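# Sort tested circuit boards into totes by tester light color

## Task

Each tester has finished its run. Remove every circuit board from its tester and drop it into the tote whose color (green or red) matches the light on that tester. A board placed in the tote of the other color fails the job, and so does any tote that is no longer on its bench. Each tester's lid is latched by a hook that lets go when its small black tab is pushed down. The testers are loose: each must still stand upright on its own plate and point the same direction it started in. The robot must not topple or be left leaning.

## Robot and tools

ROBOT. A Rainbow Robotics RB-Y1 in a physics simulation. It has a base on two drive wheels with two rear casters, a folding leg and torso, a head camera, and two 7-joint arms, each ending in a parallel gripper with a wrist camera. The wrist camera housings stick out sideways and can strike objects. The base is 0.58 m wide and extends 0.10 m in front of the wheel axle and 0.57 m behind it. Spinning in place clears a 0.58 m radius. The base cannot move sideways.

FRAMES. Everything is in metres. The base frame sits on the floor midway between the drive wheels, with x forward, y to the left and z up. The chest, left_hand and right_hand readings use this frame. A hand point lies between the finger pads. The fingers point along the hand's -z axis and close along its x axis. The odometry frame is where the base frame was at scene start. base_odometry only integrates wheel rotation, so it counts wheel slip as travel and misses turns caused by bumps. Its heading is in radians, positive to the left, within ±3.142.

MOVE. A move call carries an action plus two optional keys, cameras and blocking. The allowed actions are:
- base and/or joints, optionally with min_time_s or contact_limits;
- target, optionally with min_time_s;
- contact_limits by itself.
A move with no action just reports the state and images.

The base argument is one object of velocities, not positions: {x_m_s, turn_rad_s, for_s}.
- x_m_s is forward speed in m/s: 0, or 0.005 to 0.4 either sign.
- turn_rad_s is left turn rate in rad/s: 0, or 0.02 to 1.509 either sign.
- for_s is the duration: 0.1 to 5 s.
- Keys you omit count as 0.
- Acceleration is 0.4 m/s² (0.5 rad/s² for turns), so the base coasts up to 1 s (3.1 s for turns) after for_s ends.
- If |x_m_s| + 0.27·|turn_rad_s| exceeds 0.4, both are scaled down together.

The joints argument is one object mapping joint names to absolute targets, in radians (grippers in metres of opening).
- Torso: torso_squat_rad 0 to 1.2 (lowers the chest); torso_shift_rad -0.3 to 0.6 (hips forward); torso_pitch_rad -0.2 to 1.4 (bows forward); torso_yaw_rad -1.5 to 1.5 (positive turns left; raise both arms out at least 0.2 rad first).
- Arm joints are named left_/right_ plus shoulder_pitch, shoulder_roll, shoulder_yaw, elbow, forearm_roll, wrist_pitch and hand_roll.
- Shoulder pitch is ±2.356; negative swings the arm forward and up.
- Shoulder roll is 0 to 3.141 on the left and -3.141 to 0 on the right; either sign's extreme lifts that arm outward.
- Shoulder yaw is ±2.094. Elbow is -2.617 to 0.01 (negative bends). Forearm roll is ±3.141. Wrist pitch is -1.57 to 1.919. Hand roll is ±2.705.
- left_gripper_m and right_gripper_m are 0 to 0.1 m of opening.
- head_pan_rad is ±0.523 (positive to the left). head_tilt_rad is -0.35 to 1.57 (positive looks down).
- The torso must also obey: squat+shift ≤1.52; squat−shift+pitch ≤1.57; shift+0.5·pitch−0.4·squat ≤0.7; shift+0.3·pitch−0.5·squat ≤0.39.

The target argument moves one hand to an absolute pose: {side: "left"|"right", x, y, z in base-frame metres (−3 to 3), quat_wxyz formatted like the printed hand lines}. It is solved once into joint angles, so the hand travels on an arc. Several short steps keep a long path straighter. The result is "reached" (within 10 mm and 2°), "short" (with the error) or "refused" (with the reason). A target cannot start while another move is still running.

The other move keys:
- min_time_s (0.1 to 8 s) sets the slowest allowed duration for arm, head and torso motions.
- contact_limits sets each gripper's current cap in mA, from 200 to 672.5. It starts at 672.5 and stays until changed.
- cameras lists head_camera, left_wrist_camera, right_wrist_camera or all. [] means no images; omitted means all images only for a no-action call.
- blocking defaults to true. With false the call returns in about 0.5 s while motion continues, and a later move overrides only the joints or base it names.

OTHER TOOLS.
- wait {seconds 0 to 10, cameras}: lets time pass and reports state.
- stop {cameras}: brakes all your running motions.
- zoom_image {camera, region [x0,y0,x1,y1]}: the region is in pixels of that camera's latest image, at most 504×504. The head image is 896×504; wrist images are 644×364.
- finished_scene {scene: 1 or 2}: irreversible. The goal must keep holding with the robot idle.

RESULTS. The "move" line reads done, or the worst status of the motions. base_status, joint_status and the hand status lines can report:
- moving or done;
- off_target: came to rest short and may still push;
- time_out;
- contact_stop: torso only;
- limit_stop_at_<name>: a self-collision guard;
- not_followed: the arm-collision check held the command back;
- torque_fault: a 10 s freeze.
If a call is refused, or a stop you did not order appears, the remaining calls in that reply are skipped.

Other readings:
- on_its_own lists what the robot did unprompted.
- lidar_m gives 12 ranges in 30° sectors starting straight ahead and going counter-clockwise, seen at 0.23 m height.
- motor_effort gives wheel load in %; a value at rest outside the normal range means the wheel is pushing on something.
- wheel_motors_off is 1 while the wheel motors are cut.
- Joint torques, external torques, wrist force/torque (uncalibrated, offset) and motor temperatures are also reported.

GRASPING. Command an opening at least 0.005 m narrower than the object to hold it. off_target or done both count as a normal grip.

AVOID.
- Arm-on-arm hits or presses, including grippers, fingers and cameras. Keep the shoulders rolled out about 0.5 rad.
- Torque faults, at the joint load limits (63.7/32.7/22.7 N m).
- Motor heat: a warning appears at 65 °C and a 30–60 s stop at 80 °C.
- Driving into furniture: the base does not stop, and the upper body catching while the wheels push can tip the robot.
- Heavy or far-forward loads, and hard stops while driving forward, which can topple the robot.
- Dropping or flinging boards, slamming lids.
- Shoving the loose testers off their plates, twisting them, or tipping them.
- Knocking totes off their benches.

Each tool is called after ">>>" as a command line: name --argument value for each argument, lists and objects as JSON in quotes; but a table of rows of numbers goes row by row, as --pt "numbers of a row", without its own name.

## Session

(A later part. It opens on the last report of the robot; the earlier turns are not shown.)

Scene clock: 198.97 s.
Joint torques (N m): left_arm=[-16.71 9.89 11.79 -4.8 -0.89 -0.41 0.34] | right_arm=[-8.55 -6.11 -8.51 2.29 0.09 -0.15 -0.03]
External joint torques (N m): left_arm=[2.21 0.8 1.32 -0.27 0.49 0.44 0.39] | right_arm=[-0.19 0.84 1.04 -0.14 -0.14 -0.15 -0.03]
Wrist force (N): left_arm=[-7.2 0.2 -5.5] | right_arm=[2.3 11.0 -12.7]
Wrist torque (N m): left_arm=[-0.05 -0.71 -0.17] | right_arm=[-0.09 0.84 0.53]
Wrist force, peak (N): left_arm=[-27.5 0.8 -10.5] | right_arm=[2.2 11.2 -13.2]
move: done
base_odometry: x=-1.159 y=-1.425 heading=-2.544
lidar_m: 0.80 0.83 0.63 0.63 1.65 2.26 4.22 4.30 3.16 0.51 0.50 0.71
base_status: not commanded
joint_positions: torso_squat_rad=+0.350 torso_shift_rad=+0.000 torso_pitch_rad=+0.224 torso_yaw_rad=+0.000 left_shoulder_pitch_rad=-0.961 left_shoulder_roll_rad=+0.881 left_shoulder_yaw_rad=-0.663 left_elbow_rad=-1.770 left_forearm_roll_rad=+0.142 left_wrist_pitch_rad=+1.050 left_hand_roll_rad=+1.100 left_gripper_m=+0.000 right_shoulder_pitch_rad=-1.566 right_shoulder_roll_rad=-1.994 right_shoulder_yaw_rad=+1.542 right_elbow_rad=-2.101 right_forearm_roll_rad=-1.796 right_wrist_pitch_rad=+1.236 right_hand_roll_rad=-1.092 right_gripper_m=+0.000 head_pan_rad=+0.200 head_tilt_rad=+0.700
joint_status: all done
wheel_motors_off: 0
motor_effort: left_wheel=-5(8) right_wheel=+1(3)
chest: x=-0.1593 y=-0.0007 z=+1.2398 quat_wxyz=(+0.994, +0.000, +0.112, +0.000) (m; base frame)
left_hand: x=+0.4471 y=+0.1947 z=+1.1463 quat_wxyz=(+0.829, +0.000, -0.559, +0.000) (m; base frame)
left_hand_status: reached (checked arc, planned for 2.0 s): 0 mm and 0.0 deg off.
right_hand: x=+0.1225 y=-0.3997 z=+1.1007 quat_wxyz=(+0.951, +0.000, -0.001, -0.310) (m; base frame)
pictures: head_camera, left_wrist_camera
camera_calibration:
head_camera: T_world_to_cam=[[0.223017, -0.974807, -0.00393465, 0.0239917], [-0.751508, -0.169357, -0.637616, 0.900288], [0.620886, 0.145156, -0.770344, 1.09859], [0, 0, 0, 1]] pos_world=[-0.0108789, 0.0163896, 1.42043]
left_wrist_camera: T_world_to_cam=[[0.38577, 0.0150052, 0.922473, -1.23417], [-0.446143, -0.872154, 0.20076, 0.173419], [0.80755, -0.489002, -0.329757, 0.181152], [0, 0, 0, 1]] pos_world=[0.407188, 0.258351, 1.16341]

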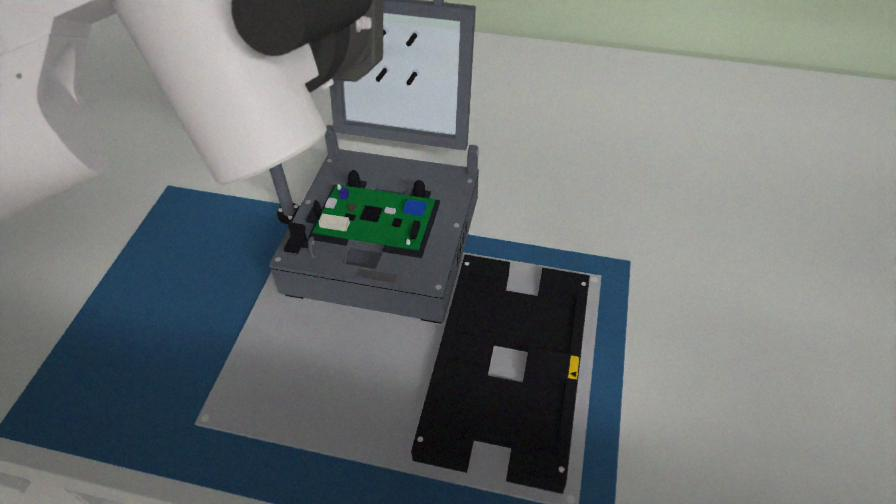

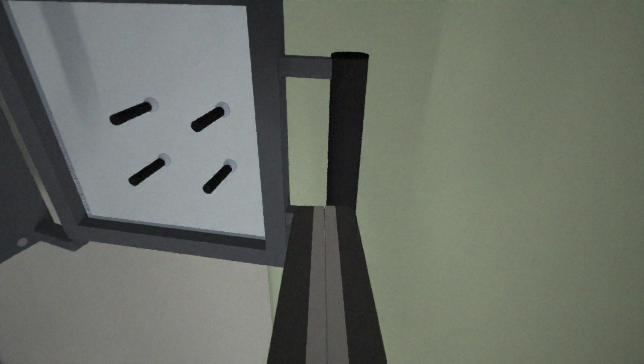

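>>> move --target '{"side":"left","x":0.41,"y":0.195,"z":1.16,"quat_wxyz":[0.829,0,-0.559,0]}' --min_time_s 2

>>> move --target '{"side":"left","x":0.34,"y":0.195,"z":1.185,"quat_wxyz":[0.829,0,-0.559,0]}' --min_time_s 2 --cameras '["head_camera","left_wrist_camera"]'

Scene clock: 206.77 s.
Joint torques (N m): left_arm=[-15.13 10.03 11.79 -4.33 -0.93 -0.4 0.35] | right_arm=[-8.54 -6.18 -8.6 2.31 0.17 -0.09 -0.03]
External joint torques (N m): left_arm=[2.17 1.05 1.32 -0.21 0.57 0.39 0.4] | right_arm=[-0.19 0.77 0.95 -0.12 -0.06 -0.09 -0.03]
Wrist force (N): left_arm=[-7.5 0.0 -5.5] | right_arm=[2.2 10.7 -13.1]
Wrist torque (N m): left_arm=[-0.02 -0.74 -0.16] | right_arm=[-0.08 0.85 0.52]
Wrist force, peak (N): left_arm=[-7.8 0.2 -5.8] | right_arm=[2.0 11.3 -13.0]
move: done
base_odometry: x=-1.159 y=-1.425 heading=-2.544
lidar_m: 0.80 0.83 0.63 0.63 1.65 2.27 4.22 4.30 3.15 0.51 0.50 0.70
base_status: not commanded
joint_positions: torso_squat_rad=+0.350 torso_shift_rad=+0.000 torso_pitch_rad=+0.224 torso_yaw_rad=+0.000 left_shoulder_pitch_rad=-0.907 left_shoulder_roll_rad=+0.952 left_shoulder_yaw_rad=-0.643 left_elbow_rad=-1.968 left_forearm_roll_rad=+0.150 left_wrist_pitch_rad=+1.165 left_hand_roll_rad=+1.138 left_gripper_m=+0.000 right_shoulder_pitch_rad=-1.566 right_shoulder_roll_rad=-1.994 right_shoulder_yaw_rad=+1.542 right_elbow_rad=-2.101 right_forearm_roll_rad=-1.796 right_wrist_pitch_rad=+1.236 right_hand_roll_rad=-1.092 right_gripper_m=+0.000 head_pan_rad=+0.200 head_tilt_rad=+0.700
joint_status: all done
wheel_motors_off: 0
motor_effort: left_wheel=-6(8) right_wheel=+1(3)
chest: x=-0.1593 y=-0.0007 z=+1.2398 quat_wxyz=(+0.994, +0.000, +0.112, +0.000) (m; base frame)
left_hand: x=+0.4105 y=+0.1947 z=+1.1599 quat_wxyz=(+0.829, +0.000, -0.559, +0.000) (m; base frame)
left_hand_status: reached (checked arc, planned for 2.0 s): 1 mm and 0.0 deg off.
right_hand: x=+0.1225 y=-0.3997 z=+1.1007 quat_wxyz=(+0.951, +0.000, -0.001, -0.310) (m; base frame)
camera_calibration:
head_camera: T_world_to_cam=[[0.223017, -0.974807, -0.00393465, 0.0239917], [-0.751508, -0.169357, -0.637616, 0.900288], [0.620886, 0.145156, -0.770344, 1.09859], [0, 0, 0, 1]] pos_world=[-0.0108789, 0.0163896, 1.42043]
left_wrist_camera: T_world_to_cam=[[0.38623, 0.0149866, 0.922281, -1.23254], [-0.446063, -0.872146, 0.200973, 0.154078], [0.807375, -0.489017, -0.330164, 0.215741], [0, 0, 0, 1]] pos_world=[0.370587, 0.258351, 1.17701]
right_wrist_camera: T_world_to_cam=[[-0.795954, 0.60506, -0.0189917, 0.362705], [0.535242, 0.718072, 0.444847, -0.235027], [0.282796, 0.343912, -0.895405, 1.16016], [0, 0, 0, 1]] pos_world=[0.0864041, -0.449686, 1.15025]

Scene clock: 209.10 s.
Joint torques (N m): left_arm=[-12.34 9.54 11.11 -3.33 -1.13 -0.38 0.41] | right_arm=[-8.61 -6.5 -8.65 2.39 0.2 -0.06 -0.01]
External joint torques (N m): left_arm=[2 0.79 1.36 -0.08 0.52 0.28 0.46] | right_arm=[-0.26 0.45 0.9 -0.04 -0.03 -0.05 -0.01]
Wrist force (N): left_arm=[-7.4 0.2 -5.5] | right_arm=[2.2 11.3 -13.2]
Wrist torque (N m): left_arm=[-0.05 -0.73 -0.15] | right_arm=[-0.13 0.83 0.53]
Wrist force, peak (N): left_arm=[-7.5 0.1 -5.9] | right_arm=[2.2 11.3 -13.2]
move: done
base_odometry: x=-1.159 y=-1.425 heading=-2.544
lidar_m: 0.80 0.83 0.63 0.63 1.65 2.27 4.22 4.30 3.16 0.51 0.50 0.70
base_status: not commanded
joint_positions: torso_squat_rad=+0.350 torso_shift_rad=+0.000 torso_pitch_rad=+0.224 torso_yaw_rad=+0.000 left_shoulder_pitch_rad=-0.828 left_shoulder_roll_rad=+1.072 left_shoulder_yaw_rad=-0.599 left_elbow_rad=-2.307 left_forearm_roll_rad=+0.177 left_wrist_pitch_rad=+1.375 left_hand_roll_rad=+1.213 left_gripper_m=+0.000 right_shoulder_pitch_rad=-1.566 right_shoulder_roll_rad=-1.994 right_shoulder_yaw_rad=+1.542 right_elbow_rad=-2.101 right_forearm_roll_rad=-1.796 right_wrist_pitch_rad=+1.236 right_hand_roll_rad=-1.092 right_gripper_m=+0.000 head_pan_rad=+0.200 head_tilt_rad=+0.700
joint_status: all done
wheel_motors_off: 0
motor_effort: left_wheel=-6(8) right_wheel=+2(3)
chest: x=-0.1593 y=-0.0007 z=+1.2398 quat_wxyz=(+0.994, +0.000, +0.112, +0.000) (m; base frame)
left_hand: x=+0.3401 y=+0.1948 z=+1.1850 quat_wxyz=(+0.829, +0.000, -0.559, +0.000) (m; base frame)
left_hand_status: reached (checked arc, planned for 2.0 s): 0 mm and 0.0 deg off.
right_hand: x=+0.1225 y=-0.3997 z=+1.1007 quat_wxyz=(+0.951, +0.000, -0.001, -0.310) (m; base frame)
pictures: head_camera, left_wrist_camera
camera_calibration:
head_camera: T_world_to_cam=[[0.223017, -0.974807, -0.00393465, 0.0239917], [-0.751508, -0.169357, -0.637616, 0.900288], [0.620886, 0.145156, -0.770344, 1.09859], [0, 0, 0, 1]] pos_world=[-0.0108789, 0.0163896, 1.42043]
left_wrist_camera: T_world_to_cam=[[0.386236, 0.01528, 0.922274, -1.22856], [-0.445802, -0.872239, 0.201147, 0.117456], [0.807516, -0.488842, -0.330078, 0.280726], [0, 0, 0, 1]] pos_world=[0.300187, 0.258453, 1.20211]

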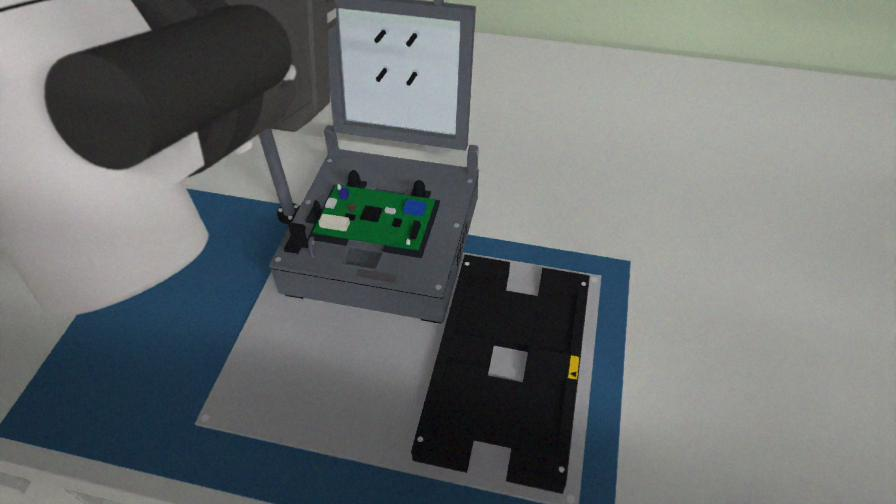

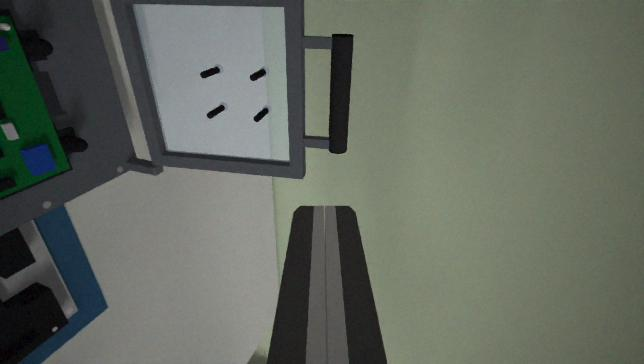

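>>> move --target '{"side":"left","x":0.25,"y":0.25,"z":1.16,"quat_wxyz":[1,0,0,0]}' --cameras '["all"]'

>>> move --joints '{"left_gripper_m":0.088}' --cameras '["all"]'

Scene clock: 239.27 s.
Joint torques (N m): left_arm=[-16.25 9.55 9.1 -0.19 -0.03 -0.29 0.4] | right_arm=[-8.82 -6.02 -8.56 2.23 0.14 -0.15 0.04]
External joint torques (N m): left_arm=[1.48 -0.41 -0.64 0.65 -0.05 -0.21 0.4] | right_arm=[-0.47 0.93 0.99 -0.21 -0.09 -0.14 0.04]
Wrist force (N): left_arm=[-1.3 0.1 -9.4] | right_arm=[2.3 11.4 -13.1]
Wrist torque (N m): left_arm=[-0.06 -0.38 -0.18] | right_arm=[-0.14 0.85 0.51]
Wrist force, peak (N): left_arm=[-4.5 -0.3 -10.1] | right_arm=[2.3 11.4 -13.1]
move: done
base_odometry: x=-1.159 y=-1.425 heading=-2.544
lidar_m: 0.79 0.83 0.62 0.64 1.65 2.27 4.22 4.30 3.15 0.52 0.49 0.71
base_status: not commanded
joint_positions: torso_squat_rad=+0.350 torso_shift_rad=+0.000 torso_pitch_rad=+0.224 torso_yaw_rad=+0.000 left_shoulder_pitch_rad=-1.276 left_shoulder_roll_rad=+1.156 left_shoulder_yaw_rad=-0.607 left_elbow_rad=-1.699 left_forearm_roll_rad=+1.519 left_wrist_pitch_rad=+1.919 left_hand_roll_rad=+0.827 left_gripper_m=+0.000 right_shoulder_pitch_rad=-1.566 right_shoulder_roll_rad=-1.994 right_shoulder_yaw_rad=+1.542 right_elbow_rad=-2.101 right_forearm_roll_rad=-1.796 right_wrist_pitch_rad=+1.236 right_hand_roll_rad=-1.092 right_gripper_m=+0.000 head_pan_rad=+0.200 head_tilt_rad=+0.700
joint_status: all done
wheel_motors_off: 0
motor_effort: left_wheel=-6(8) right_wheel=+2(3)
chest: x=-0.1593 y=-0.0007 z=+1.2398 quat_wxyz=(+0.994, +0.000, +0.112, +0.000) (m; base frame)
left_hand: x=+0.2500 y=+0.2504 z=+1.1605 quat_wxyz=(+1.000, -0.001, -0.003, +0.001) (m; base frame)
left_hand_status: reached (checked arc, planned for 1.2 s): 1 mm and 0.4 deg off.
right_hand: x=+0.1225 y=-0.3997 z=+1.1007 quat_wxyz=(+0.951, +0.000, -0.001, -0.310) (m; base frame)
pictures: head_camera, left_wrist_camera, right_wrist_camera
camera_calibration:
head_camera: T_world_to_cam=[[0.22302, -0.974805, -0.00405769, 0.0241668], [-0.751515, -0.16928, -0.637628, 0.900368], [0.620877, 0.145253, -0.770333, 1.09865], [0, 0, 0, 1]] pos_world=[-0.0108789, 0.0163895, 1.42053]
left_wrist_camera: T_world_to_cam=[[0.999836, 0.0169683, -0.00629453, -0.248208], [0.0178738, -0.871197, 0.490609, -0.321418], [0.00284101, -0.490641, -0.871357, 1.2024], [0, 0, 0, 1]] pos_world=[0.250496, 0.314141, 1.20385]
right_wrist_camera: T_world_to_cam=[[-0.795946, 0.605069, -0.0190091, 0.362729], [0.535196, 0.718012, 0.444999, -0.235226], [0.282904, 0.344022, -0.895329, 1.16011], [0, 0, 0, 1]] pos_world=[0.0864046, -0.449685, 1.15025]

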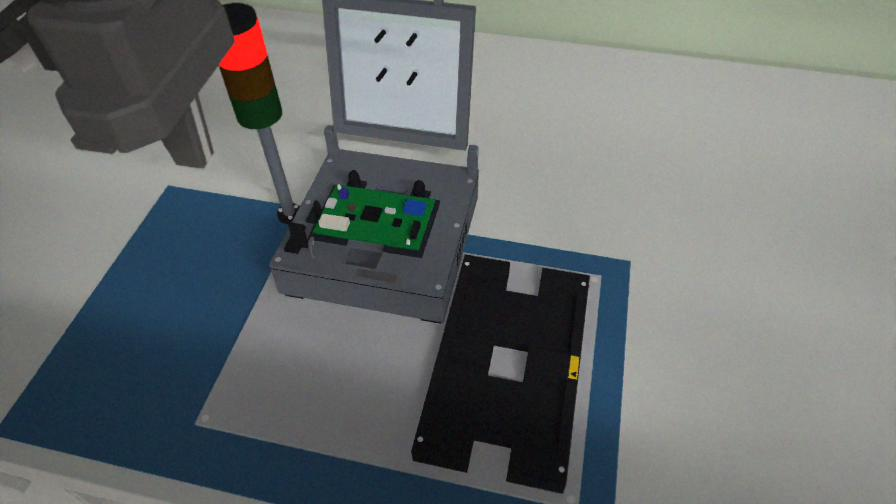

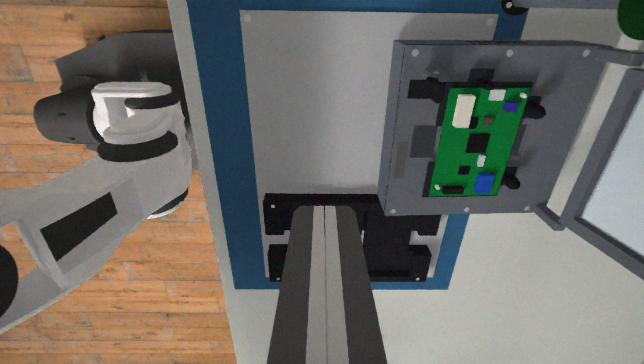

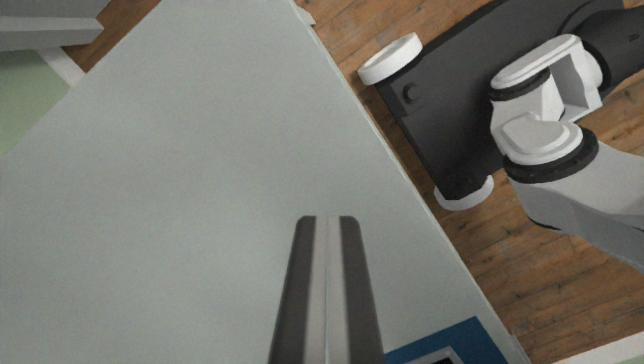

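Scene clock: 240.80 s.
Joint torques (N m): left_arm=[-16.19 9.56 8.97 -0.19 0.06 -0.33 0.47] | right_arm=[-8.51 -6.21 -8.64 2.28 0.08 -0.06 -0.07]
External joint torques (N m): left_arm=[1.54 -0.4 -0.77 0.65 0.04 -0.25 0.47] | right_arm=[-0.16 0.74 0.91 -0.15 -0.14 -0.05 -0.07]
Wrist force (N): left_arm=[-1.8 0.0 -9.4] | right_arm=[2.2 10.7 -12.8]
Wrist torque (N m): left_arm=[-0.05 -0.43 -0.20] | right_arm=[-0.06 0.85 0.52]
Wrist force, peak (N): left_arm=[-1.7 0.3 -9.7] | right_arm=[2.3 11.1 -13.2]
move: done
base_odometry: x=-1.159 y=-1.425 heading=-2.544
lidar_m: 0.80 0.83 0.63 0.62 1.64 2.26 4.23 4.30 3.16 0.51 0.50 0.71
base_status: not commanded
joint_positions: torso_squat_rad=+0.350 torso_shift_rad=+0.000 torso_pitch_rad=+0.224 torso_yaw_rad=+0.000 left_shoulder_pitch_rad=-1.276 left_shoulder_roll_rad=+1.156 left_shoulder_yaw_rad=-0.607 left_elbow_rad=-1.699 left_forearm_roll_rad=+1.519 left_wrist_pitch_rad=+1.919 left_hand_roll_rad=+0.827 left_gripper_m=+0.088 right_shoulder_pitch_rad=-1.566 right_shoulder_roll_rad=-1.994 right_shoulder_yaw_rad=+1.542 right_elbow_rad=-2.101 right_forearm_roll_rad=-1.796 right_wrist_pitch_rad=+1.236 right_hand_roll_rad=-1.092 right_gripper_m=+0.000 head_pan_rad=+0.200 head_tilt_rad=+0.700
joint_status: all done
wheel_motors_off: 0
motor_effort: left_wheel=-6(9) right_wheel=+2(3)
chest: x=-0.1593 y=-0.0007 z=+1.2398 quat_wxyz=(+0.994, +0.000, +0.112, +0.000) (m; base frame)
left_hand: x=+0.2500 y=+0.2504 z=+1.1605 quat_wxyz=(+1.000, -0.001, -0.003, +0.001) (m; base frame)
right_hand: x=+0.1225 y=-0.3997 z=+1.1007 quat_wxyz=(+0.951, +0.000, -0.001, -0.310) (m; base frame)
pictures: head_camera, left_wrist_camera, right_wrist_camera
camera_calibration:
head_camera: T_world_to_cam=[[0.22302, -0.974805, -0.00405769, 0.0241668], [-0.751515, -0.16928, -0.637628, 0.900368], [0.620877, 0.145253, -0.770333, 1.09865], [0, 0, 0, 1]] pos_world=[-0.0108789, 0.0163895, 1.42053]
left_wrist_camera: T_world_to_cam=[[0.999836, 0.0169683, -0.00629453, -0.248208], [0.0178738, -0.871197, 0.490609, -0.321418], [0.00284101, -0.490641, -0.871357, 1.2024], [0, 0, 0, 1]] pos_world=[0.250496, 0.314141, 1.20385]
right_wrist_camera: T_world_to_cam=[[-0.795946, 0.605069, -0.0190091, 0.362729], [0.535196, 0.718012, 0.444999, -0.235226], [0.282904, 0.344022, -0.895329, 1.16011], [0, 0, 0, 1]] pos_world=[0.0864046, -0.449685, 1.15025]

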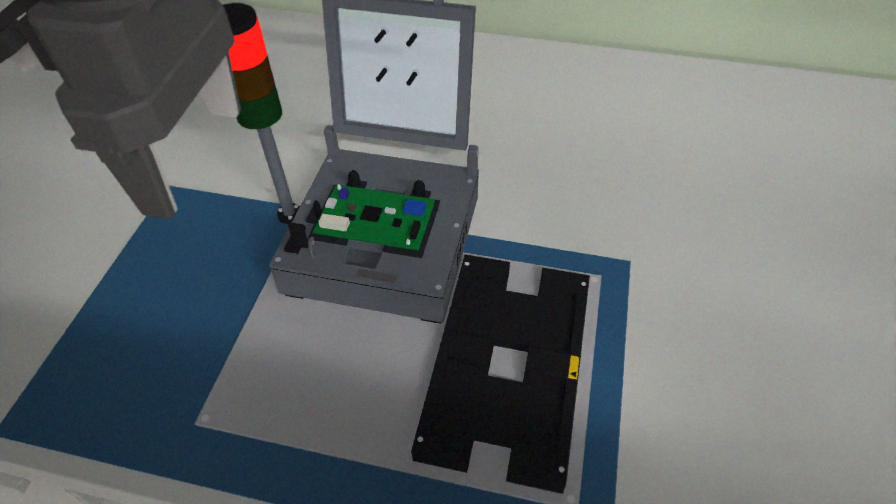

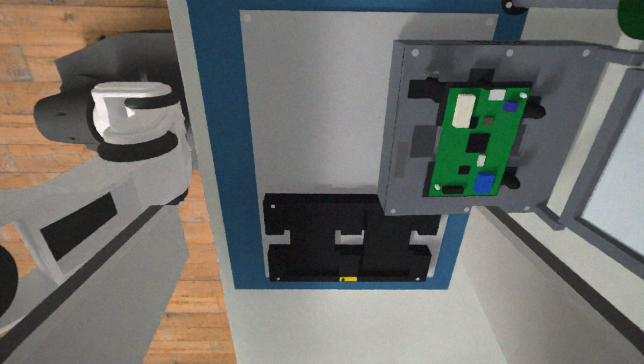

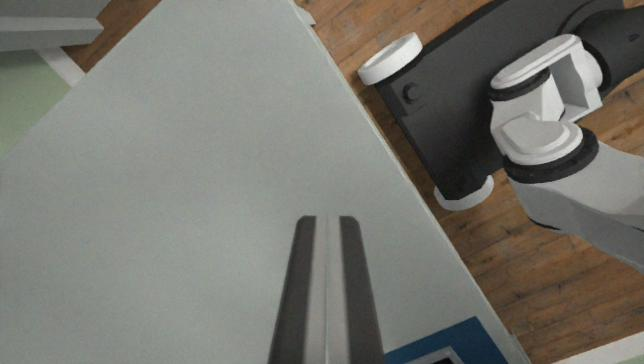

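>>> move --target '{"side":"left","x":0.40,"y":0.188,"z":1.0,"quat_wxyz":[1,0,0,0.008]}' --cameras '["all"]'

Scene clock: 253.53 s.
Joint torques (N m): left_arm=[-23.7 9 1.32 -2.4 0.25 -0.04 0.31] | right_arm=[-8.66 -6 -8.52 2.31 0.16 -0.06 -0.02]
External joint torques (N m): left_arm=[1.4 0.02 -1.09 1.12 0.25 0.17 0.31] | right_arm=[-0.31 0.95 1.03 -0.12 -0.07 -0.05 -0.02]
Wrist force (N): left_arm=[-2.0 0.5 -9.5] | right_arm=[2.3 10.9 -13.0]
Wrist torque (N m): left_arm=[-0.10 -0.45 -0.19] | right_arm=[-0.07 0.84 0.53]
Wrist force, peak (N): left_arm=[-2.1 0.5 -10.3] | right_arm=[2.2 11.2 -13.1]
move: short
base_odometry: x=-1.159 y=-1.425 heading=-2.544
lidar_m: 0.80 0.82 0.62 0.63 1.65 2.27 4.22 4.30 3.16 0.52 0.50 0.71
base_status: not commanded
joint_positions: torso_squat_rad=+0.350 torso_shift_rad=+0.000 torso_pitch_rad=+0.224 torso_yaw_rad=+0.000 left_shoulder_pitch_rad=-1.558 left_shoulder_roll_rad=+0.410 left_shoulder_yaw_rad=-0.820 left_elbow_rad=-0.267 left_forearm_roll_rad=+1.137 left_wrist_pitch_rad=+1.404 left_hand_roll_rad=+0.202 left_gripper_m=+0.088 right_shoulder_pitch_rad=-1.566 right_shoulder_roll_rad=-1.994 right_shoulder_yaw_rad=+1.542 right_elbow_rad=-2.101 right_forearm_roll_rad=-1.796 right_wrist_pitch_rad=+1.236 right_hand_roll_rad=-1.092 right_gripper_m=+0.000 head_pan_rad=+0.200 head_tilt_rad=+0.700
joint_status: all done
wheel_motors_off: 0
motor_effort: left_wheel=-7(9) right_wheel=+3(3)
chest: x=-0.1593 y=-0.0007 z=+1.2398 quat_wxyz=(+0.994, +0.000, +0.112, +0.000) (m; base frame)
left_hand: x=+0.3994 y=+0.1879 z=+1.0002 quat_wxyz=(+1.000, -0.002, -0.029, +0.008) (m; base frame)
left_hand_status: short (checked arc, as near as the solve gets, planned for 1.8 s): 1 mm and 3.4 deg off. The place is met; only the turn is off.
right_hand: x=+0.1225 y=-0.3997 z=+1.1008 quat_wxyz=(+0.951, +0.000, -0.001, -0.310) (m; base frame)
pictures: head_camera, left_wrist_camera, right_wrist_camera
camera_calibration:
head_camera: T_world_to_cam=[[0.223007, -0.974809, -0.00404062, 0.0241424], [-0.751428, -0.169261, -0.637735, 0.900521], [0.620986, 0.145255, -0.770245, 1.09853], [0, 0, 0, 1]] pos_world=[-0.010879, 0.0163894, 1.42053]
left_wrist_camera: T_world_to_cam=[[0.998448, 0.0312696, 0.0460916, -0.452086], [0.00450452, -0.870156, 0.492755, -0.296922], [0.0555152, -0.491782, -0.868947, 1.00835], [0, 0, 0, 1]] pos_world=[0.396743, 0.251656, 1.04335]
right_wrist_camera: T_world_to_cam=[[-0.795946, 0.605069, -0.0190091, 0.362729], [0.535196, 0.718012, 0.444999, -0.235226], [0.282904, 0.344022, -0.895329, 1.16011], [0, 0, 0, 1]] pos_world=[0.0864046, -0.449685, 1.15025]

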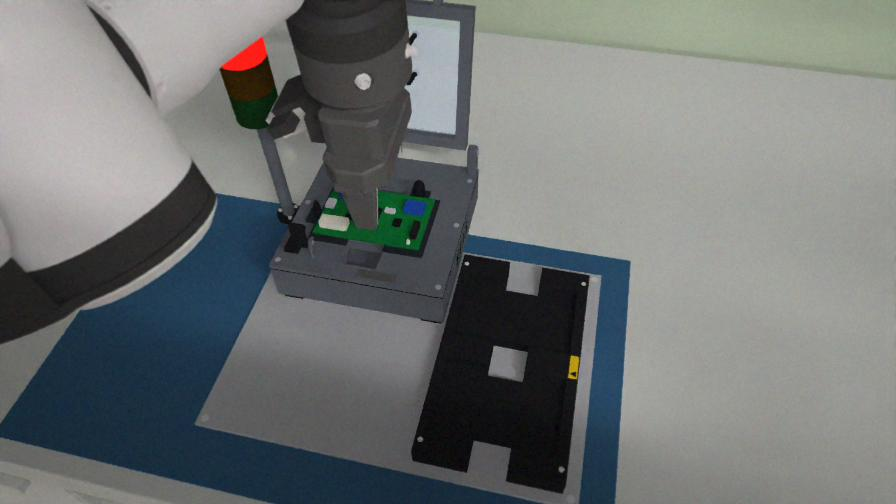

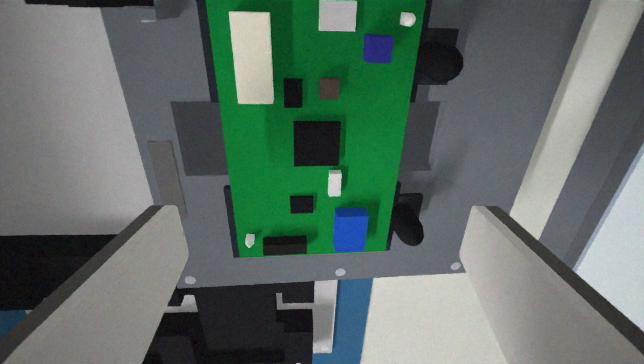

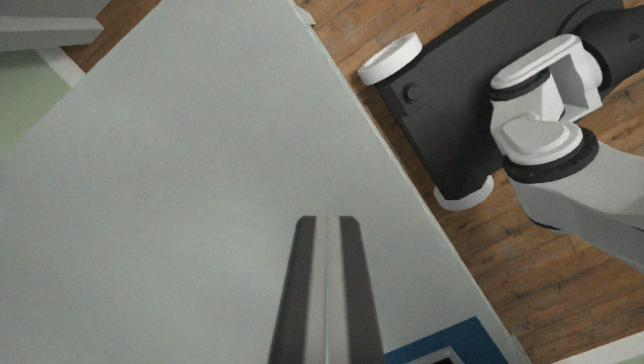

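>>> move --target '{"side":"left","x":0.335,"y":0.19,"z":1.02,"quat_wxyz":[1,0,0,0.008]}'

>>> move --base '{"x_m_s":0.1,"for_s":0.7}'

>>> move --target '{"side":"left","x":0.332,"y":0.19,"z":0.985,"quat_wxyz":[1,0,0,0.008]}' --cameras '["all"]'

Scene clock: 268.90 s.
Joint torques (N m): left_arm=[-20.92 8.56 9.37 -3.69 0.33 -0.11 -0.3] | right_arm=[-8.58 -6.09 -8.53 2.23 0.14 -0.06 -0.05]
External joint torques (N m): left_arm=[1.4 -0.48 1.23 -0.06 0.3 -0.04 -0.3] | right_arm=[-0.22 0.86 1.02 -0.2 -0.09 -0.05 -0.05]
Wrist force (N): left_arm=[-1.9 0.0 -9.6] | right_arm=[2.2 10.9 -12.8]
Wrist torque (N m): left_arm=[-0.06 -0.45 -0.22] | right_arm=[-0.09 0.84 0.53]
Wrist force, peak (N): left_arm=[-2.2 1.4 -10.5] | right_arm=[2.1 11.2 -13.1]
move: done
base_odometry: x=-1.159 y=-1.425 heading=-2.544
lidar_m: 0.80 0.84 0.62 0.63 1.65 2.26 4.22 4.29 3.16 0.51 0.50 0.70
base_status: not commanded
joint_positions: torso_squat_rad=+0.350 torso_shift_rad=+0.000 torso_pitch_rad=+0.224 torso_yaw_rad=+0.000 left_shoulder_pitch_rad=-1.287 left_shoulder_roll_rad=+0.713 left_shoulder_yaw_rad=-0.762 left_elbow_rad=-1.129 left_forearm_roll_rad=+1.159 left_wrist_pitch_rad=+1.673 left_hand_roll_rad=+0.614 left_gripper_m=+0.088 right_shoulder_pitch_rad=-1.566 right_shoulder_roll_rad=-1.994 right_shoulder_yaw_rad=+1.542 right_elbow_rad=-2.101 right_forearm_roll_rad=-1.796 right_wrist_pitch_rad=+1.236 right_hand_roll_rad=-1.092 right_gripper_m=+0.000 head_pan_rad=+0.200 head_tilt_rad=+0.700
joint_status: all done
wheel_motors_off: 0
motor_effort: left_wheel=-7(9) right_wheel=+2(2)
chest: x=-0.1593 y=-0.0007 z=+1.2398 quat_wxyz=(+0.994, +0.000, +0.112, +0.000) (m; base frame)
left_hand: x=+0.3348 y=+0.1899 z=+1.0202 quat_wxyz=(+1.000, +0.000, +0.002, +0.008) (m; base frame)
left_hand_status: reached (checked arc, planned for 1.2 s): 0 mm and 0.2 deg off.
right_hand: x=+0.1225 y=-0.3997 z=+1.1008 quat_wxyz=(+0.951, +0.000, -0.001, -0.310) (m; base frame)
camera_calibration:
head_camera: T_world_to_cam=[[0.223007, -0.974809, -0.00404062, 0.0241424], [-0.751428, -0.169261, -0.637735, 0.900521], [0.620986, 0.145255, -0.770245, 1.09853], [0, 0, 0, 1]] pos_world=[-0.010879, 0.0163894, 1.42053]
left_wrist_camera: T_world_to_cam=[[0.999401, 0.0307128, -0.0159449, -0.325421], [0.0345873, -0.871709, 0.488802, -0.310528], [0.00111315, -0.489061, -0.872249, 1.05135], [0, 0, 0, 1]] pos_world=[0.334796, 0.253478, 1.06364]
right_wrist_camera: T_world_to_cam=[[-0.795989, 0.605011, -0.0190451, 0.362748], [0.535132, 0.71806, 0.444998, -0.235197], [0.282904, 0.344022, -0.895329, 1.16011], [0, 0, 0, 1]] pos_world=[0.0864047, -0.449685, 1.15025]

Scene clock: 270.60 s.
Joint torques (N m): left_arm=[-20.93 8.66 8.43 -3.42 0.24 -0.05 -0.28] | right_arm=[-8.46 -6.41 -8.82 2.14 -0.03 -0.05 -0.1]
External joint torques (N m): left_arm=[1.39 -0.39 0.29 0.2 0.22 0.02 -0.28] | right_arm=[-0.1 0.54 0.73 -0.3 -0.26 -0.04 -0.1]
Wrist force (N): left_arm=[-1.7 0.2 -9.9] | right_arm=[2.1 11.2 -12.9]
Wrist torque (N m): left_arm=[-0.09 -0.41 -0.21] | right_arm=[-0.13 0.82 0.53]
Wrist force, peak (N): left_arm=[-1.5 0.2 -10.8] | right_arm=[3.0 11.8 -13.5]
move: done
base_odometry: x=-1.213 y=-1.461 heading=-2.546
lidar_m: 0.74 0.77 0.63 0.61 1.64 2.27 4.28 4.32 3.16 0.49 0.48 0.71
base_status: done (sent for 0.7 of 0.7 s)
joint_positions: torso_squat_rad=+0.350 torso_shift_rad=+0.000 torso_pitch_rad=+0.224 torso_yaw_rad=+0.000 left_shoulder_pitch_rad=-1.287 left_shoulder_roll_rad=+0.713 left_shoulder_yaw_rad=-0.761 left_elbow_rad=-1.130 left_forearm_roll_rad=+1.159 left_wrist_pitch_rad=+1.673 left_hand_roll_rad=+0.614 left_gripper_m=+0.088 right_shoulder_pitch_rad=-1.566 right_shoulder_roll_rad=-1.994 right_shoulder_yaw_rad=+1.542 right_elbow_rad=-2.101 right_forearm_roll_rad=-1.796 right_wrist_pitch_rad=+1.236 right_hand_roll_rad=-1.092 right_gripper_m=+0.000 head_pan_rad=+0.200 head_tilt_rad=+0.700
joint_status: not commanded
wheel_motors_off: 0
on_its_own: the wheels pushed hard for 0.2 s: something may have held the robot back, and base_odometry may count slip
motor_effort: left_wheel=+28(100) right_wheel=+34(100)
chest: x=-0.1593 y=-0.0007 z=+1.2398 quat_wxyz=(+0.994, +0.000, +0.112, +0.000) (m; base frame)
left_hand: x=+0.3348 y=+0.1898 z=+1.0203 quat_wxyz=(+1.000, +0.000, +0.002, +0.008) (m; base frame)
right_hand: x=+0.1225 y=-0.3997 z=+1.1007 quat_wxyz=(+0.951, +0.000, -0.001, -0.310) (m; base frame)
camera_calibration:
head_camera: T_world_to_cam=[[0.223021, -0.974805, -0.00405675, 0.0241655], [-0.751514, -0.169282, -0.637628, 0.900368], [0.620877, 0.145253, -0.770333, 1.09865], [0, 0, 0, 1]] pos_world=[-0.0108789, 0.0163895, 1.42053]
left_wrist_camera: T_world_to_cam=[[0.999404, 0.0306714, -0.0158134, -0.325651], [0.0344866, -0.871644, 0.488925, -0.310695], [0.00121231, -0.489179, -0.872182, 1.05136], [0, 0, 0, 1]] pos_world=[0.334897, 0.253477, 1.06374]
right_wrist_camera: T_world_to_cam=[[-0.795946, 0.605069, -0.0190091, 0.362729], [0.535196, 0.718012, 0.444999, -0.235226], [0.282904, 0.344022, -0.895329, 1.16011], [0, 0, 0, 1]] pos_world=[0.0864046, -0.449685, 1.15025]

Scene clock: 271.47 s.
Joint torques (N m): left_arm=[-21.07 8.34 8.08 -3.07 0.29 -0.18 -0.1] | right_arm=[-8.43 -6.19 -8.89 2.18 0.05 -0.04 0.04]
External joint torques (N m): left_arm=[1 -0.57 0.1 0.72 0.27 -0.11 -0.1] | right_arm=[-0.08 0.75 0.66 -0.26 -0.18 -0.04 0.04]
Wrist force (N): left_arm=[-1.7 0.7 -9.9] | right_arm=[2.1 11.2 -12.9]
Wrist torque (N m): left_arm=[-0.14 -0.41 -0.22] | right_arm=[-0.14 0.81 0.54]
Wrist force, peak (N): left_arm=[-2.3 0.0 -12.0] | right_arm=[2.2 11.1 -13.2]
move: done
base_odometry: x=-1.213 y=-1.461 heading=-2.546
lidar_m: 0.73 0.77 0.63 0.61 1.65 2.26 4.28 4.30 3.15 0.49 0.48 0.71
base_status: not commanded
joint_positions: torso_squat_rad=+0.350 torso_shift_rad=+0.000 torso_pitch_rad=+0.224 torso_yaw_rad=+0.000 left_shoulder_pitch_rad=-1.234 left_shoulder_roll_rad=+0.687 left_shoulder_yaw_rad=-0.785 left_elbow_rad=-1.108 left_forearm_roll_rad=+1.126 left_wrist_pitch_rad=+1.598 left_hand_roll_rad=+0.605 left_gripper_m=+0.088 right_shoulder_pitch_rad=-1.566 right_shoulder_roll_rad=-1.994 right_shoulder_yaw_rad=+1.542 right_elbow_rad=-2.101 right_forearm_roll_rad=-1.796 right_wrist_pitch_rad=+1.236 right_hand_roll_rad=-1.092 right_gripper_m=+0.000 head_pan_rad=+0.200 head_tilt_rad=+0.700
joint_status: all done
wheel_motors_off: 0
motor_effort: left_wheel=+28(29) right_wheel=+34(35)
chest: x=-0.1593 y=-0.0007 z=+1.2398 quat_wxyz=(+0.994, +0.000, +0.112, +0.000) (m; base frame)
left_hand: x=+0.3319 y=+0.1901 z=+0.9851 quat_wxyz=(+1.000, +0.000, +0.000, +0.008) (m; base frame)
left_hand_status: reached (checked arc, planned for 0.3 s): 0 mm and 0.0 deg off.
right_hand: x=+0.1225 y=-0.3997 z=+1.1007 quat_wxyz=(+0.951, +0.000, -0.001, -0.310) (m; base frame)
pictures: head_camera, left_wrist_camera, right_wrist_camera
camera_calibration:
head_camera: T_world_to_cam=[[0.223021, -0.974805, -0.00405675, 0.0241655], [-0.751514, -0.169282, -0.637628, 0.900368], [0.620877, 0.145253, -0.770333, 1.09865], [0, 0, 0, 1]] pos_world=[-0.0108789, 0.0163895, 1.42053]
left_wrist_camera: T_world_to_cam=[[0.999435, 0.0314519, -0.0118815, -0.327394], [0.0332474, -0.871992, 0.488389, -0.292151], [0.00500014, -0.488508, -0.872545, 1.01972], [0, 0, 0, 1]] pos_world=[0.331824, 0.253684, 1.02854]
right_wrist_camera: T_world_to_cam=[[-0.795989, 0.605011, -0.0190451, 0.362748], [0.535132, 0.71806, 0.444998, -0.235197], [0.282904, 0.344022, -0.895329, 1.16011], [0, 0, 0, 1]] pos_world=[0.0864047, -0.449685, 1.15025]

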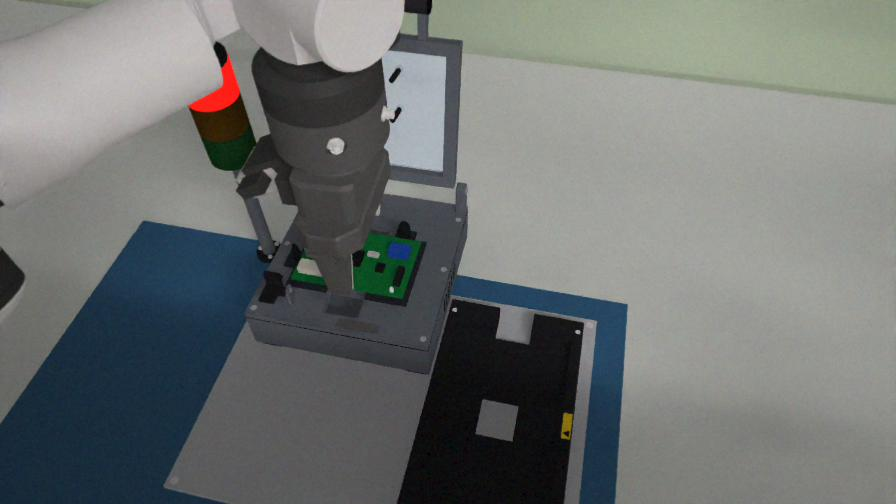

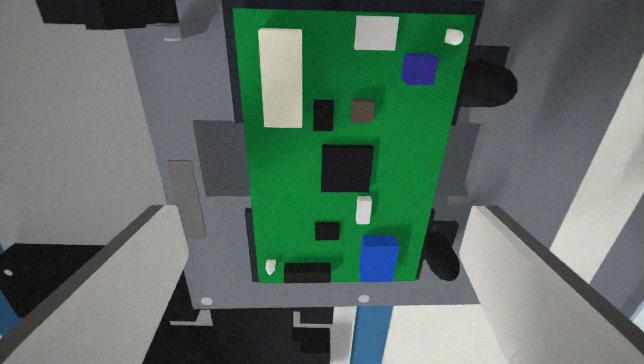

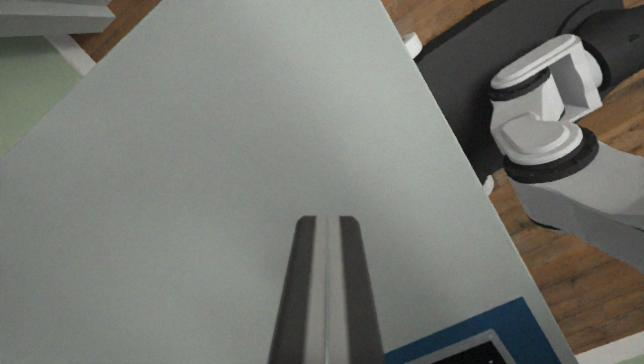

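>>> move --base '{"x_m_s":-0.05,"for_s":0.4}' --cameras '["head_camera","left_wrist_camera"]'

Scene clock: 277.30 s.
Joint torques (N m): left_arm=[-20.87 8.1 7.82 -3.14 0.3 -0.17 -0.09] | right_arm=[-8.54 -6.15 -8.65 2.13 0.08 -0.1 -0.04]
External joint torques (N m): left_arm=[1.19 -0.81 -0.15 0.66 0.28 -0.1 -0.09] | right_arm=[-0.19 0.79 0.9 -0.3 -0.15 -0.09 -0.04]
Wrist force (N): left_arm=[-1.5 0.3 -9.7] | right_arm=[2.0 11.0 -12.9]
Wrist torque (N m): left_arm=[-0.09 -0.40 -0.21] | right_arm=[-0.08 0.81 0.52]
Wrist force, peak (N): left_arm=[-1.8 0.5 -10.3] | right_arm=[2.5 11.3 -13.3]
move: done
base_odometry: x=-1.196 y=-1.450 heading=-2.547
lidar_m: 0.76 0.78 0.62 0.61 1.66 2.27 4.26 4.30 3.16 0.49 0.48 0.71
base_status: done (sent for 0.4 of 0.4 s)
joint_positions: torso_squat_rad=+0.350 torso_shift_rad=+0.000 torso_pitch_rad=+0.224 torso_yaw_rad=+0.000 left_shoulder_pitch_rad=-1.234 left_shoulder_roll_rad=+0.687 left_shoulder_yaw_rad=-0.785 left_elbow_rad=-1.108 left_forearm_roll_rad=+1.126 left_wrist_pitch_rad=+1.598 left_hand_roll_rad=+0.605 left_gripper_m=+0.088 right_shoulder_pitch_rad=-1.566 right_shoulder_roll_rad=-1.994 right_shoulder_yaw_rad=+1.542 right_elbow_rad=-2.101 right_forearm_roll_rad=-1.796 right_wrist_pitch_rad=+1.236 right_hand_roll_rad=-1.092 right_gripper_m=+0.000 head_pan_rad=+0.200 head_tilt_rad=+0.700
joint_status: not commanded
wheel_motors_off: 0
motor_effort: left_wheel=-8(23) right_wheel=+5(20)
chest: x=-0.1593 y=-0.0007 z=+1.2398 quat_wxyz=(+0.994, +0.000, +0.112, +0.000) (m; base frame)
left_hand: x=+0.3319 y=+0.1900 z=+0.9851 quat_wxyz=(+1.000, +0.000, +0.000, +0.008) (m; base frame)
right_hand: x=+0.1225 y=-0.3997 z=+1.1008 quat_wxyz=(+0.951, +0.000, -0.001, -0.310) (m; base frame)
pictures: head_camera, left_wrist_camera
camera_calibration:
head_camera: T_world_to_cam=[[0.223006, -0.974809, -0.00403947, 0.0241408], [-0.751467, -0.16927, -0.637687, 0.900451], [0.620939, 0.145244, -0.770285, 1.09859], [0, 0, 0, 1]] pos_world=[-0.0108789, 0.0163894, 1.42053]
left_wrist_camera: T_world_to_cam=[[0.999434, 0.0314998, -0.0117938, -0.327496], [0.0332463, -0.871991, 0.488392, -0.292203], [0.00510014, -0.488508, -0.872545, 1.01977], [0, 0, 0, 1]] pos_world=[0.331824, 0.253684, 1.02864]

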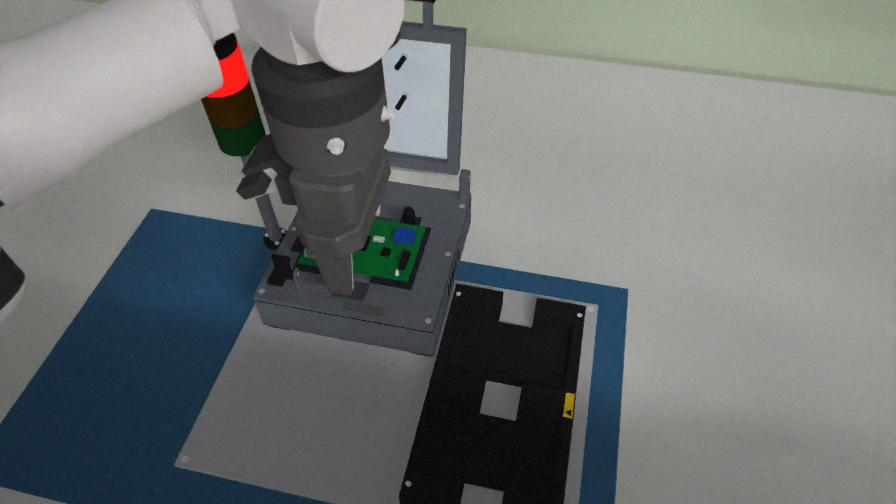

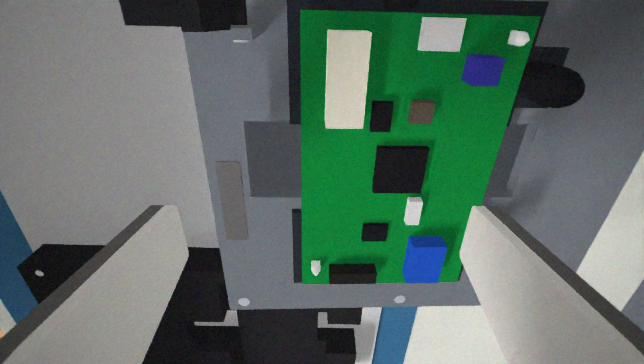

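>>> move --target '{"side":"left","x":0.361,"y":0.19,"z":0.966,"quat_wxyz":[1,0,0,0.012]}' --cameras '["head_camera","left_wrist_camera"]'

>>> zoom_image --camera "head_camera" --region '[230, 180, 500, 360]'

Scene clock: 284.83 s.
Joint torques (N m): left_arm=[-22.28 7.73 4.82 -2.74 0.18 -0.17 0.26] | right_arm=[-8.41 -6.24 -8.88 2.23 0.02 -0.05 -0.08]
External joint torques (N m): left_arm=[1.23 -1.14 -1.11 1.15 0.17 -0.08 0.26] | right_arm=[-0.06 0.71 0.68 -0.2 -0.21 -0.04 -0.08]
Wrist force (N): left_arm=[-1.7 0.3 -9.5] | right_arm=[2.1 10.7 -12.7]
Wrist torque (N m): left_arm=[-0.09 -0.39 -0.20] | right_arm=[-0.06 0.83 0.51]
Wrist force, peak (N): left_arm=[-2.0 0.7 -10.4] | right_arm=[2.6 11.2 -13.1]
move: done
base_odometry: x=-1.196 y=-1.450 heading=-2.547
lidar_m: 0.76 0.79 0.63 0.61 1.65 2.27 4.26 4.30 3.16 0.49 0.49 0.71
base_status: not commanded
joint_positions: torso_squat_rad=+0.350 torso_shift_rad=+0.000 torso_pitch_rad=+0.224 torso_yaw_rad=+0.000 left_shoulder_pitch_rad=-1.326 left_shoulder_roll_rad=+0.557 left_shoulder_yaw_rad=-0.798 left_elbow_rad=-0.758 left_forearm_roll_rad=+1.099 left_wrist_pitch_rad=+1.503 left_hand_roll_rad=+0.441 left_gripper_m=+0.088 right_shoulder_pitch_rad=-1.566 right_shoulder_roll_rad=-1.994 right_shoulder_yaw_rad=+1.542 right_elbow_rad=-2.101 right_forearm_roll_rad=-1.796 right_wrist_pitch_rad=+1.236 right_hand_roll_rad=-1.092 right_gripper_m=+0.000 head_pan_rad=+0.200 head_tilt_rad=+0.700
joint_status: all done
wheel_motors_off: 0
motor_effort: left_wheel=-7(9) right_wheel=+4(6)
chest: x=-0.1593 y=-0.0007 z=+1.2398 quat_wxyz=(+0.994, +0.000, +0.112, +0.000) (m; base frame)
left_hand: x=+0.3609 y=+0.1900 z=+0.9662 quat_wxyz=(+1.000, +0.000, -0.001, +0.012) (m; base frame)
left_hand_status: reached (checked arc, planned for 0.7 s): 0 mm and 0.1 deg off.
right_hand: x=+0.1225 y=-0.3997 z=+1.1008 quat_wxyz=(+0.951, +0.000, -0.001, -0.310) (m; base frame)
pictures: head_camera, left_wrist_camera
camera_calibration:
head_camera: T_world_to_cam=[[0.223006, -0.974809, -0.00403947, 0.0241408], [-0.751467, -0.16927, -0.637687, 0.900451], [0.620939, 0.145244, -0.770285, 1.09859], [0, 0, 0, 1]] pos_world=[-0.0108789, 0.0163894, 1.42053]
left_wrist_camera: T_world_to_cam=[[0.999163, 0.0395542, -0.0104059, -0.35944], [0.0395907, -0.871485, 0.488822, -0.286794], [0.0102664, -0.488825, -0.872322, 1.001], [0, 0, 0, 1]] pos_world=[0.360217, 0.253595, 1.00965]

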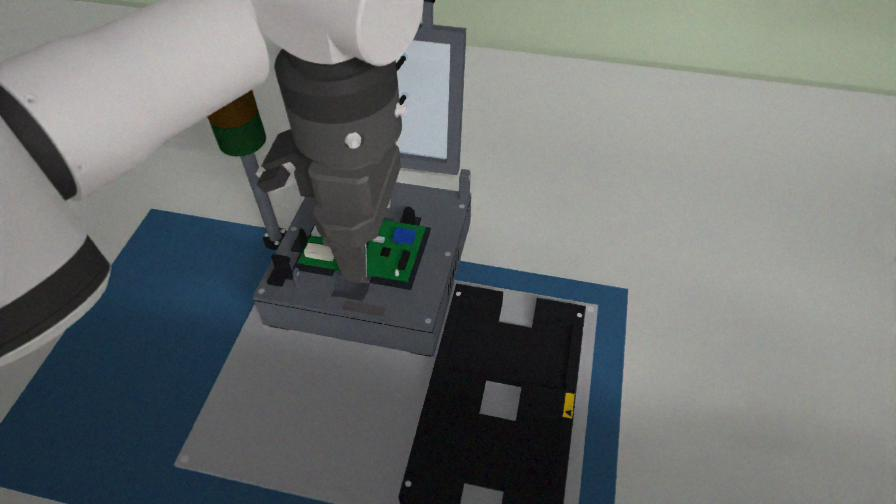

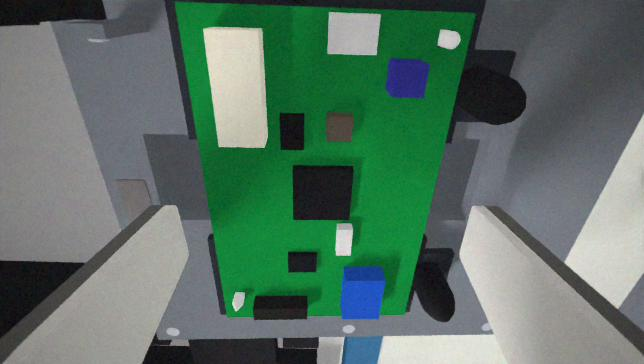

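Scaled by 1.867 from the camera's 896x504 image, which has a finer 1280x720 frame.

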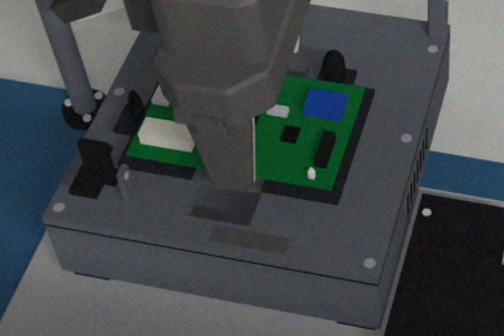

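>>> move --target '{"side":"left","x":0.36,"y":0.19,"z":0.946,"quat_wxyz":[1,0,0,0.012]}'

>>> move --joints '{"left_gripper_m":0.055}' --cameras '["head_camera","left_wrist_camera"]'

Scene clock: 290.10 s.
Joint torques (N m): left_arm=[-22.36 6.13 4.92 -3.56 1.16 -0.5 0.14] | right_arm=[-8.23 -6.05 -8.74 2.15 0.04 -0.11 -0.1]
External joint torques (N m): left_arm=[1.12 -2.59 -0.49 0.33 1.15 -0.42 0.14] | right_arm=[0.12 0.9 0.81 -0.29 -0.19 -0.1 -0.1]
Wrist force (N): left_arm=[-1.6 5.6 -9.5] | right_arm=[2.2 10.8 -12.9]
Wrist torque (N m): left_arm=[0.03 -0.38 -0.47] | right_arm=[-0.06 0.83 0.54]
Wrist force, peak (N): left_arm=[-1.8 6.8 -8.9] | right_arm=[2.1 10.9 -13.5]
move: done
base_odometry: x=-1.196 y=-1.450 heading=-2.547
lidar_m: 0.76 0.79 0.62 0.62 1.65 2.26 4.26 4.31 3.16 0.50 0.48 0.71
base_status: not commanded
joint_positions: torso_squat_rad=+0.350 torso_shift_rad=+0.000 torso_pitch_rad=+0.224 torso_yaw_rad=+0.000 left_shoulder_pitch_rad=-1.314 left_shoulder_roll_rad=+0.522 left_shoulder_yaw_rad=-0.807 left_elbow_rad=-0.690 left_forearm_roll_rad=+1.088 left_wrist_pitch_rad=+1.453 left_hand_roll_rad=+0.411 left_gripper_m=+0.088 right_shoulder_pitch_rad=-1.566 right_shoulder_roll_rad=-1.994 right_shoulder_yaw_rad=+1.542 right_elbow_rad=-2.101 right_forearm_roll_rad=-1.796 right_wrist_pitch_rad=+1.236 right_hand_roll_rad=-1.092 right_gripper_m=+0.000 head_pan_rad=+0.200 head_tilt_rad=+0.700
joint_status: all done
wheel_motors_off: 0
motor_effort: left_wheel=-8(8) right_wheel=+6(6)
chest: x=-0.1593 y=-0.0007 z=+1.2398 quat_wxyz=(+0.994, +0.000, +0.112, +0.000) (m; base frame)
left_hand: x=+0.3600 y=+0.1904 z=+0.9462 quat_wxyz=(+1.000, +0.000, +0.000, +0.012) (m; base frame)
left_hand_status: reached (checked arc, planned for 0.3 s): 0 mm and 0.1 deg off.
right_hand: x=+0.1225 y=-0.3997 z=+1.1008 quat_wxyz=(+0.951, +0.000, -0.001, -0.310) (m; base frame)
camera_calibration:
head_camera: T_world_to_cam=[[0.22308, -0.974792, -0.00397787, 0.0240542], [-0.751445, -0.169365, -0.637688, 0.900454], [0.620939, 0.145245, -0.770285, 1.09859], [0, 0, 0, 1]] pos_world=[-0.0108792, 0.0163897, 1.42053]
left_wrist_camera: T_world_to_cam=[[0.999134, 0.0400138, -0.0114226, -0.357856], [0.0404956, -0.871812, 0.488165, -0.27622], [0.00957495, -0.488204, -0.872677, 0.984204], [0, 0, 0, 1]] pos_world=[0.359308, 0.254001, 0.989645]
right_wrist_camera: T_world_to_cam=[[-0.795972, 0.605032, -0.0190992, 0.362819], [0.535152, 0.718085, 0.444933, -0.235114], [0.282914, 0.343934, -0.89536, 1.16011], [0, 0, 0, 1]] pos_world=[0.0864048, -0.449685, 1.15025]

Scene clock: 290.97 s.
Joint torques (N m): left_arm=[-22.27 6.16 4.9 -3.53 0.72 -0.44 0.04] | right_arm=[-8.2 -5.96 -8.64 2.18 -0.03 -0.06 -0.06]
External joint torques (N m): left_arm=[1.21 -2.57 -0.52 0.35 0.7 -0.35 0.04] | right_arm=[0.15 0.99 0.91 -0.25 -0.25 -0.05 -0.06]
Wrist force (N): left_arm=[-3.2 2.4 -9.6] | right_arm=[2.1 10.9 -13.1]
Wrist torque (N m): left_arm=[-0.03 -0.42 -0.38] | right_arm=[-0.08 0.83 0.54]
Wrist force, peak (N): left_arm=[-2.5 3.9 -9.8] | right_arm=[2.5 11.5 -12.9]
move: off_target
base_odometry: x=-1.196 y=-1.450 heading=-2.547
lidar_m: 0.76 0.79 0.63 0.62 1.66 2.27 4.26 4.31 3.16 0.50 0.48 0.72
base_status: not commanded
joint_positions: torso_squat_rad=+0.350 torso_shift_rad=+0.000 torso_pitch_rad=+0.224 torso_yaw_rad=+0.000 left_shoulder_pitch_rad=-1.314 left_shoulder_roll_rad=+0.522 left_shoulder_yaw_rad=-0.807 left_elbow_rad=-0.690 left_forearm_roll_rad=+1.089 left_wrist_pitch_rad=+1.453 left_hand_roll_rad=+0.411 left_gripper_m=+0.071 right_shoulder_pitch_rad=-1.566 right_shoulder_roll_rad=-1.994 right_shoulder_yaw_rad=+1.542 right_elbow_rad=-2.101 right_forearm_roll_rad=-1.796 right_wrist_pitch_rad=+1.236 right_hand_roll_rad=-1.092 right_gripper_m=+0.000 head_pan_rad=+0.200 head_tilt_rad=+0.700
joint_status: left_gripper_m off_target (ended at +0.071, target +0.055)
wheel_motors_off: 0
motor_effort: left_wheel=-7(9) right_wheel=+4(6)
chest: x=-0.1593 y=-0.0007 z=+1.2398 quat_wxyz=(+0.994, +0.000, +0.112, +0.000) (m; base frame)
left_hand: x=+0.3600 y=+0.1904 z=+0.9462 quat_wxyz=(+1.000, +0.000, +0.000, +0.012) (m; base frame)
right_hand: x=+0.1225 y=-0.3997 z=+1.1008 quat_wxyz=(+0.951, +0.000, -0.001, -0.310) (m; base frame)
pictures: head_camera, left_wrist_camera
camera_calibration:
head_camera: T_world_to_cam=[[0.22308, -0.974792, -0.00397787, 0.0240542], [-0.751445, -0.169365, -0.637688, 0.900454], [0.620939, 0.145245, -0.770285, 1.09859], [0, 0, 0, 1]] pos_world=[-0.0108792, 0.0163897, 1.42053]
left_wrist_camera: T_world_to_cam=[[0.999134, 0.0400132, -0.0114279, -0.357851], [0.0404964, -0.871745, 0.488283, -0.276355], [0.0095755, -0.488323, -0.872611, 0.984168], [0, 0, 0, 1]] pos_world=[0.359308, 0.254, 0.989645]

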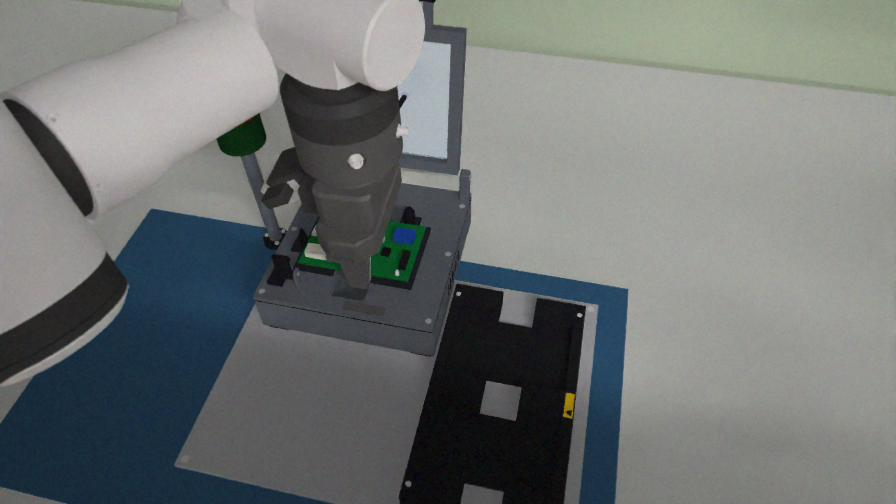

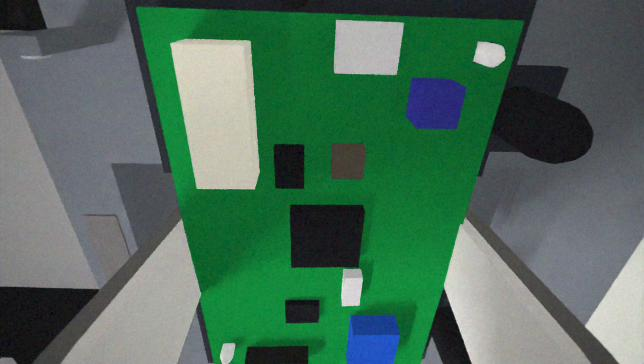

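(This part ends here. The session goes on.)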